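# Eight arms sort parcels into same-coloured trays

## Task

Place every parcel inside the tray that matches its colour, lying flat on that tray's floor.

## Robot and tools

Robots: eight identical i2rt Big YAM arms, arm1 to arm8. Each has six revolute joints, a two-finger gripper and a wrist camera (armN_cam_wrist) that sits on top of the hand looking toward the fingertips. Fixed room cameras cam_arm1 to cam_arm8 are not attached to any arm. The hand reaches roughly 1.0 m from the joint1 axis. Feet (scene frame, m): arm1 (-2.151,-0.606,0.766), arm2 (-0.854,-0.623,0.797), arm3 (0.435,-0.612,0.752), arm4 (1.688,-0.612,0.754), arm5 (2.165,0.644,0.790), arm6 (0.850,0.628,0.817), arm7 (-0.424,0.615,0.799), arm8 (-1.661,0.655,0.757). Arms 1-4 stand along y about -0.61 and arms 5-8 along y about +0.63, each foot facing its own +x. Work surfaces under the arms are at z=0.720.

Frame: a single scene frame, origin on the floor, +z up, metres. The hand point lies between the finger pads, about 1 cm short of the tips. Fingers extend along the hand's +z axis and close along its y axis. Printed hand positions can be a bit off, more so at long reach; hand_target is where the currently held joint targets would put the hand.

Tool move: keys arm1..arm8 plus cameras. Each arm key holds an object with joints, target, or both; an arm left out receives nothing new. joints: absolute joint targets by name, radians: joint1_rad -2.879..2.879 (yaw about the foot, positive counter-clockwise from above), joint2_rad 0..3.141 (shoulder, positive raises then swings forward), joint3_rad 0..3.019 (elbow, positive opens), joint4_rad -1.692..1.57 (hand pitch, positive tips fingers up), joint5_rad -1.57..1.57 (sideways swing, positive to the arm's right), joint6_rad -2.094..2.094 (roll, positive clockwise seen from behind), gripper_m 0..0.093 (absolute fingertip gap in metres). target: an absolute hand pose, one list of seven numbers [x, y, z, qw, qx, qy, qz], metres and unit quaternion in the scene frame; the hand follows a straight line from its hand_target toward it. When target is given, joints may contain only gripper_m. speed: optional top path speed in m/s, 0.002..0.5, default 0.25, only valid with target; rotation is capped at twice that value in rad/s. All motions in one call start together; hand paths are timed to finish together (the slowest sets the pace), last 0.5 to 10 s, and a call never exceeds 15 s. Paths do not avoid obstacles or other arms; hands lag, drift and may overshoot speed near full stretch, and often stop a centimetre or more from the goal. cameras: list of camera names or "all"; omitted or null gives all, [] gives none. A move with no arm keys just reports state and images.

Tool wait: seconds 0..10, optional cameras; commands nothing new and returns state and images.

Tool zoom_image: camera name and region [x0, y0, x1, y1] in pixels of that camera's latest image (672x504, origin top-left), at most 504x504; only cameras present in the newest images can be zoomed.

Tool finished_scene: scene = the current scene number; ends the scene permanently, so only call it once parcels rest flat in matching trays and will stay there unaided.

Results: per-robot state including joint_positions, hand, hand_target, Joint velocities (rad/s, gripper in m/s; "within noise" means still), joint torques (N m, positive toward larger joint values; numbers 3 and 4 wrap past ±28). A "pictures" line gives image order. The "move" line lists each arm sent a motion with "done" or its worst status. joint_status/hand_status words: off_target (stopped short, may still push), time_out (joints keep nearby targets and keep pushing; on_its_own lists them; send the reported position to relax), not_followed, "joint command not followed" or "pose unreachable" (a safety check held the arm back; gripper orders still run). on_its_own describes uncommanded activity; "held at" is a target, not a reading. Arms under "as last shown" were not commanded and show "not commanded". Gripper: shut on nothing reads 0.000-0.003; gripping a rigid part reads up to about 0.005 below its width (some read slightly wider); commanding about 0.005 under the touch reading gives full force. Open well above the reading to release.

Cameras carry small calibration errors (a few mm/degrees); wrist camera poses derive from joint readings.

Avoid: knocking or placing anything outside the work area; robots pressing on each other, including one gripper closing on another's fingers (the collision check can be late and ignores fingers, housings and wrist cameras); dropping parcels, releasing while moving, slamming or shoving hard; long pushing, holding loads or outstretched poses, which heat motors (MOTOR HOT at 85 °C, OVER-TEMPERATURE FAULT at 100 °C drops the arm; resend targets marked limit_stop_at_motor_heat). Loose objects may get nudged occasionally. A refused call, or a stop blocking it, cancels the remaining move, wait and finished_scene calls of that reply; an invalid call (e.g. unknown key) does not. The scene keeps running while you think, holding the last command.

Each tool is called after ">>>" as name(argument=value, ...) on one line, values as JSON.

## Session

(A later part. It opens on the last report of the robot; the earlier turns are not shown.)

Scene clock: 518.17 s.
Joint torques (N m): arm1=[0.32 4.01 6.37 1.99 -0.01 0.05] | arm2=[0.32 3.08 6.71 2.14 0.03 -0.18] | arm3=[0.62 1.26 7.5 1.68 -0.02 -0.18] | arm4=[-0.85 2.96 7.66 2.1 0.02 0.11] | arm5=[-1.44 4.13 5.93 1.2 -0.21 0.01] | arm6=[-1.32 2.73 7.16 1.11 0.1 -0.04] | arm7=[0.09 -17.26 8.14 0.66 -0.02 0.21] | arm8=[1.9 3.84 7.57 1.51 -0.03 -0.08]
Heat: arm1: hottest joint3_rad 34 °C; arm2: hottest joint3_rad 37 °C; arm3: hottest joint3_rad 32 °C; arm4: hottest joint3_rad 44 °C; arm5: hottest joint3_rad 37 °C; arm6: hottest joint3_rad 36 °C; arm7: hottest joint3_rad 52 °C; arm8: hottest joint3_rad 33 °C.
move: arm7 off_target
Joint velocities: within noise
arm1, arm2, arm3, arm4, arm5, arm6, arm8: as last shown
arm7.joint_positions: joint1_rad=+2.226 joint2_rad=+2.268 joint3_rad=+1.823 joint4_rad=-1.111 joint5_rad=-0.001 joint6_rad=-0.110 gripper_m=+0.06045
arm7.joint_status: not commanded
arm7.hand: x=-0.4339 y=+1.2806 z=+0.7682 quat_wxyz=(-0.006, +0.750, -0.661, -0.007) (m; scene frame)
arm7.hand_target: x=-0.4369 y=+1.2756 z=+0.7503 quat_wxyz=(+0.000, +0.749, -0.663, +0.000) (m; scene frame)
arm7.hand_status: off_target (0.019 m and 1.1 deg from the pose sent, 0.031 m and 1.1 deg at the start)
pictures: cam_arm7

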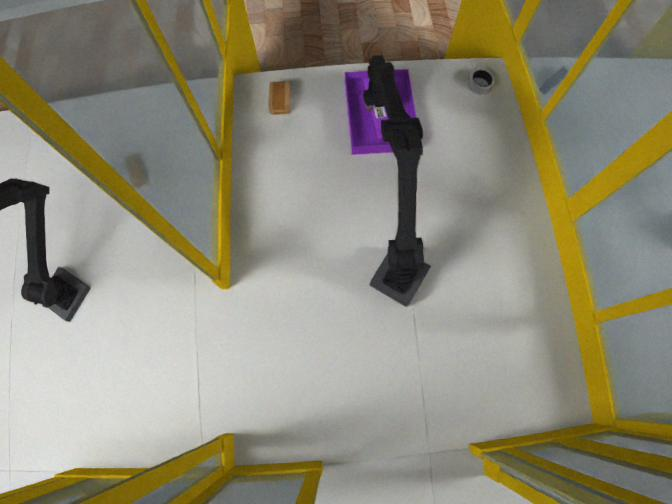

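Inside on all sides; at z .768.

>>> move(arm7={"target":[-0.437,1.276,0.742,0,-0.749,0.663,0],"speed":0.08}, cameras=[])

>>> move(arm7={"joints":{"gripper_m":0.092}}, cameras=[])

>>> move(arm7={"target":[-0.435,1.273,0.93,0,-0.749,0.663,0],"speed":0.3}, cameras=[])

>>> move(arm7={"joints":{"joint2_rad":0.6,"joint3_rad":1.45,"joint4_rad":-1.5,"joint5_rad":0}}, cameras=["cam_arm7","cam_arm1","cam_arm3","cam_arm4"])

>>> zoom_image(camera="cam_arm7", region=[310, 20, 470, 180])

Scene clock: 529.77 s.
Joint torques (N m): arm1=[0.32 4.25 6.38 2.06 0 0.04] | arm2=[0.32 3.14 6.69 2.13 0.03 -0.17] | arm3=[0.62 1.26 7.5 1.7 -0.02 -0.18] | arm4=[-0.85 2.96 7.66 2.1 0.02 0.11] | arm5=[-1.67 4.25 5.78 1.26 -0.19 0] | arm6=[-1.32 2.67 7.16 1.14 0.1 -0.03] | arm7=[0.03 -16.73 7.69 1.09 -0.04 0.19] | arm8=[2.2 3.66 7.58 1.51 -0.02 -0.09]
Heat: arm1: hottest joint3_rad 34 °C; arm2: hottest joint3_rad 36 °C; arm3: hottest joint3_rad 32 °C; arm4: hottest joint3_rad 43 °C; arm5: hottest joint3_rad 37 °C; arm6: hottest joint3_rad 36 °C; arm7: hottest joint3_rad 50 °C; arm8: hottest joint3_rad 33 °C.
move: arm7 off_target
Joint velocities: within noise
arm1, arm2, arm3, arm4, arm5, arm6, arm8: as last shown
arm7.joint_positions: joint1_rad=+2.226 joint2_rad=+2.268 joint3_rad=+1.823 joint4_rad=-1.108 joint5_rad=+0.000 joint6_rad=-0.109 gripper_m=+0.06045
arm7.joint_status: not commanded
arm7.hand: x=-0.4339 y=+1.2812 z=+0.7682 quat_wxyz=(-0.008, +0.750, -0.662, -0.007) (m; scene frame)
arm7.hand_target: x=-0.4369 y=+1.2752 z=+0.7426 quat_wxyz=(+0.000, +0.749, -0.663, +0.000) (m; scene frame)
arm7.hand_status: off_target (0.027 m and 1.2 deg from the pose sent, 0.027 m and 1.1 deg at the start)
pictures: none
No camera images: "cameras" was empty.

Scene clock: 530.60 s.
Joint torques (N m): arm1=[0.32 3.84 6.34 1.99 -0.02 0.04] | arm2=[0.26 3.14 6.69 2.13 0.03 -0.18] | arm3=[0.62 1.26 7.49 1.66 -0.02 -0.18] | arm4=[-0.85 3.02 7.66 2.1 0.02 0.11] | arm5=[-1.38 4.07 5.81 1.13 -0.16 0.06] | arm6=[-1.26 2.73 7.16 1.11 0.1 -0.04] | arm7=[0.15 -17.32 7.98 0.55 -0.03 0.2] | arm8=[2.08 3.37 7.62 1.48 -0.02 -0.08]
Heat: arm1: hottest joint3_rad 34 °C; arm2: hottest joint3_rad 36 °C; arm3: hottest joint3_rad 32 °C; arm4: hottest joint3_rad 43 °C; arm5: hottest joint3_rad 37 °C; arm6: hottest joint3_rad 36 °C; arm7: hottest joint3_rad 50 °C; arm8: hottest joint3_rad 33 °C.
move: arm7 done
Joint velocities: within noise
arm1.joint_positions: joint1_rad=-1.560 joint2_rad=+0.598 joint3_rad=+1.459 joint4_rad=-1.509 joint5_rad=+0.003 joint6_rad=-0.044 gripper_m=+0.09189
arm1.joint_status: not commanded
arm1.hand: x=-2.2310 y=-0.7760 z=+1.3085 quat_wxyz=(-0.239, -0.738, -0.503, +0.380) (m; scene frame)
arm1.hand_target: x=-2.2341 y=-0.7784 z=+1.3060 quat_wxyz=(-0.238, -0.742, -0.499, +0.380) (m; scene frame)
arm1.hand_status: not commanded
arm2, arm4, arm5, arm6, arm8: as last shown
arm3.joint_positions: joint1_rad=+1.486 joint2_rad=+0.600 joint3_rad=+1.450 joint4_rad=-1.511 joint5_rad=-0.003 joint6_rad=-0.362 gripper_m=+0.09198
arm3.joint_status: not commanded
arm3.hand: x=+0.3081 y=-0.7638 z=+1.2862 quat_wxyz=(+0.112, +0.733, +0.523, -0.421) (m; scene frame)
arm3.hand_target: x=+0.3089 y=-0.7664 z=+1.2887 quat_wxyz=(+0.112, +0.724, +0.531, -0.426) (m; scene frame)
arm3.hand_status: not commanded
arm7.joint_positions: joint1_rad=+2.226 joint2_rad=+2.278 joint3_rad=+1.819 joint4_rad=-1.094 joint5_rad=+0.000 joint6_rad=-0.109 gripper_m=+0.09192
arm7.joint_status: all done
arm7.hand: x=-0.4339 y=+1.2813 z=+0.7603 quat_wxyz=(-0.008, +0.750, -0.662, -0.007) (m; scene frame)
arm7.hand_target: x=-0.4369 y=+1.2751 z=+0.7427 quat_wxyz=(+0.000, +0.749, -0.663, +0.000) (m; scene frame)
arm7.hand_status: not commanded
pictures: none
No camera images: "cameras" was empty.

Scene clock: 532.17 s.
Joint torques (N m): arm1=[0.38 3.96 6.28 2.03 -0.03 0.02] | arm2=[0.26 3.14 6.71 2.13 0.03 -0.17] | arm3=[0.44 1.26 7.47 1.69 -0.03 -0.18] | arm4=[-0.79 2.96 7.66 2.1 0.02 0.11] | arm5=[-1.08 4.37 5.75 1.03 -0.15 0.06] | arm6=[-1.26 2.67 7.19 1.13 0.1 -0.04] | arm7=[-0.15 -16.67 14.79 -0.35 -0.04 0.16] | arm8=[2.02 3.37 7.64 1.61 -0.03 -0.09]
Heat: arm1: hottest joint3_rad 34 °C; arm2: hottest joint3_rad 36 °C; arm3: hottest joint3_rad 32 °C; arm4: hottest joint3_rad 43 °C; arm5: hottest joint3_rad 37 °C; arm6: hottest joint3_rad 36 °C; arm7: hottest joint3_rad 50 °C; arm8: hottest joint3_rad 33 °C.
move: arm7 off_target
Joint velocities: within noise
arm1, arm2, arm3, arm4, arm5, arm6, arm8: as last shown
arm7.joint_positions: joint1_rad=+2.226 joint2_rad=+2.105 joint3_rad=+1.959 joint4_rad=-1.452 joint5_rad=+0.000 joint6_rad=-0.109 gripper_m=+0.09193
arm7.joint_status: not commanded
arm7.hand: x=-0.4335 y=+1.2588 z=+0.9212 quat_wxyz=(+0.009, +0.750, -0.662, +0.008) (m; scene frame)
arm7.hand_target: x=-0.4350 y=+1.2723 z=+0.9300 quat_wxyz=(+0.000, +0.749, -0.663, -0.001) (m; scene frame)
arm7.hand_status: off_target (0.017 m and 1.4 deg from the pose sent, 0.170 m and 1.2 deg at the start; pose on its path clipped on 3 of 47 steps)
pictures: none
No camera images: "cameras" was empty.

Scene clock: 534.17 s.
Joint torques (N m): arm1=[0.38 3.78 6.39 2.03 -0.04 0.04] | arm2=[0.32 3.14 6.71 2.14 0.03 -0.18] | arm3=[0.56 1.26 7.5 1.68 -0.01 -0.19] | arm4=[-0.79 2.96 7.66 2.1 0.02 0.11] | arm5=[-1.49 3.96 5.79 1.25 -0.19 0.05] | arm6=[-1.32 2.73 7.16 1.11 0.1 -0.04] | arm7=[-0.21 1.55 7.21 0.92 -0.07 0.18] | arm8=[2.2 3.72 7.66 1.48 -0.01 -0.09]
Heat: arm1: hottest joint3_rad 34 °C; arm2: hottest joint3_rad 36 °C; arm3: hottest joint3_rad 32 °C; arm4: hottest joint3_rad 43 °C; arm5: hottest joint3_rad 37 °C; arm6: hottest joint3_rad 36 °C; arm7: hottest joint3_rad 50 °C; arm8: hottest joint3_rad 33 °C.
move: arm7 done
Joint velocities: arm1=[-0.005 -0.015 -0.007 -0.002 -0.168 0.007 0] | arm2=[within noise] | arm3=[within noise] | arm4=[within noise] | arm5=[within noise] | arm6=[within noise] | arm7=[within noise] | arm8=[within noise]
arm1, arm2, arm3, arm4, arm5, arm6, arm8: as last shown
arm7.joint_positions: joint1_rad=+2.226 joint2_rad=+0.599 joint3_rad=+1.461 joint4_rad=-1.489 joint5_rad=+0.000 joint6_rad=-0.109 gripper_m=+0.09193
arm7.joint_status: all done
arm7.hand: x=-0.4261 y=+0.8085 z=+1.3454 quat_wxyz=(-0.336, +0.667, -0.589, -0.307) (m; scene frame)
arm7.hand_target: x=-0.4265 y=+0.8087 z=+1.3382 quat_wxyz=(-0.328, +0.670, -0.593, -0.301) (m; scene frame)
arm7.hand_status: not commanded
pictures: cam_arm1, cam_arm3, cam_arm4, cam_arm7

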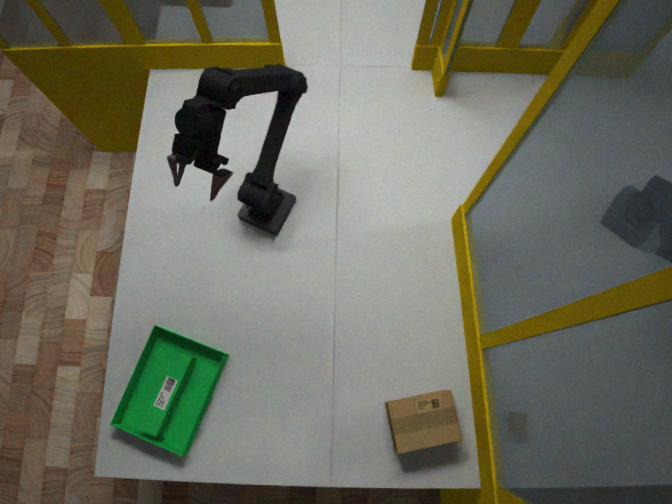

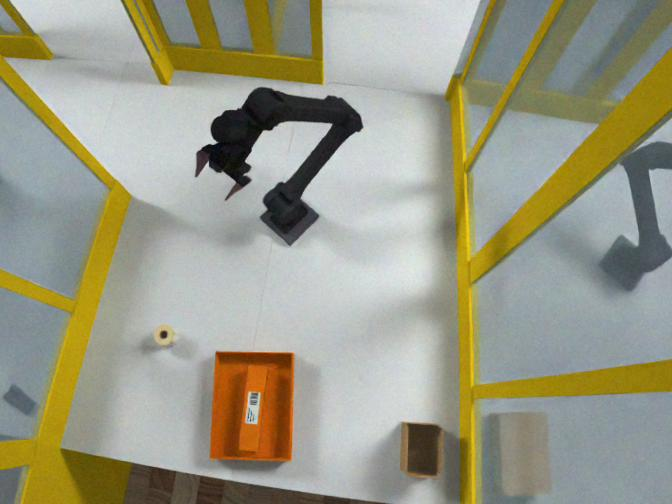

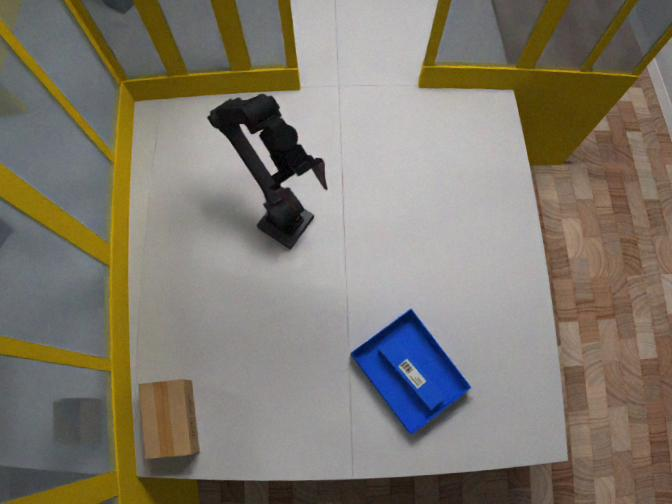

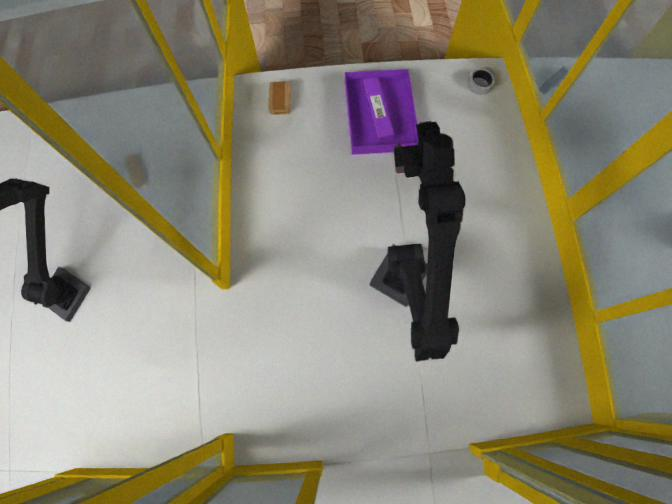

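Scaled by 3.150.

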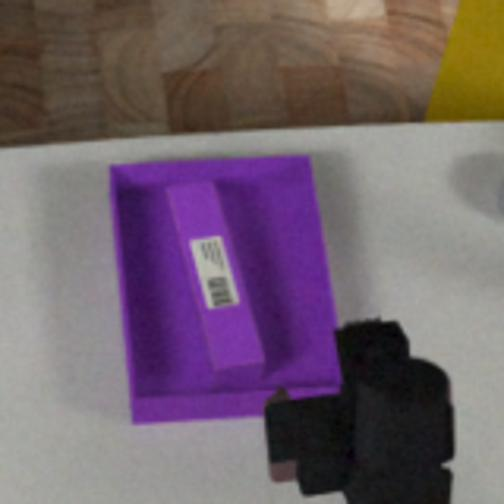

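>>> finished_scene(scene=2)

The scene is finished: the task was done.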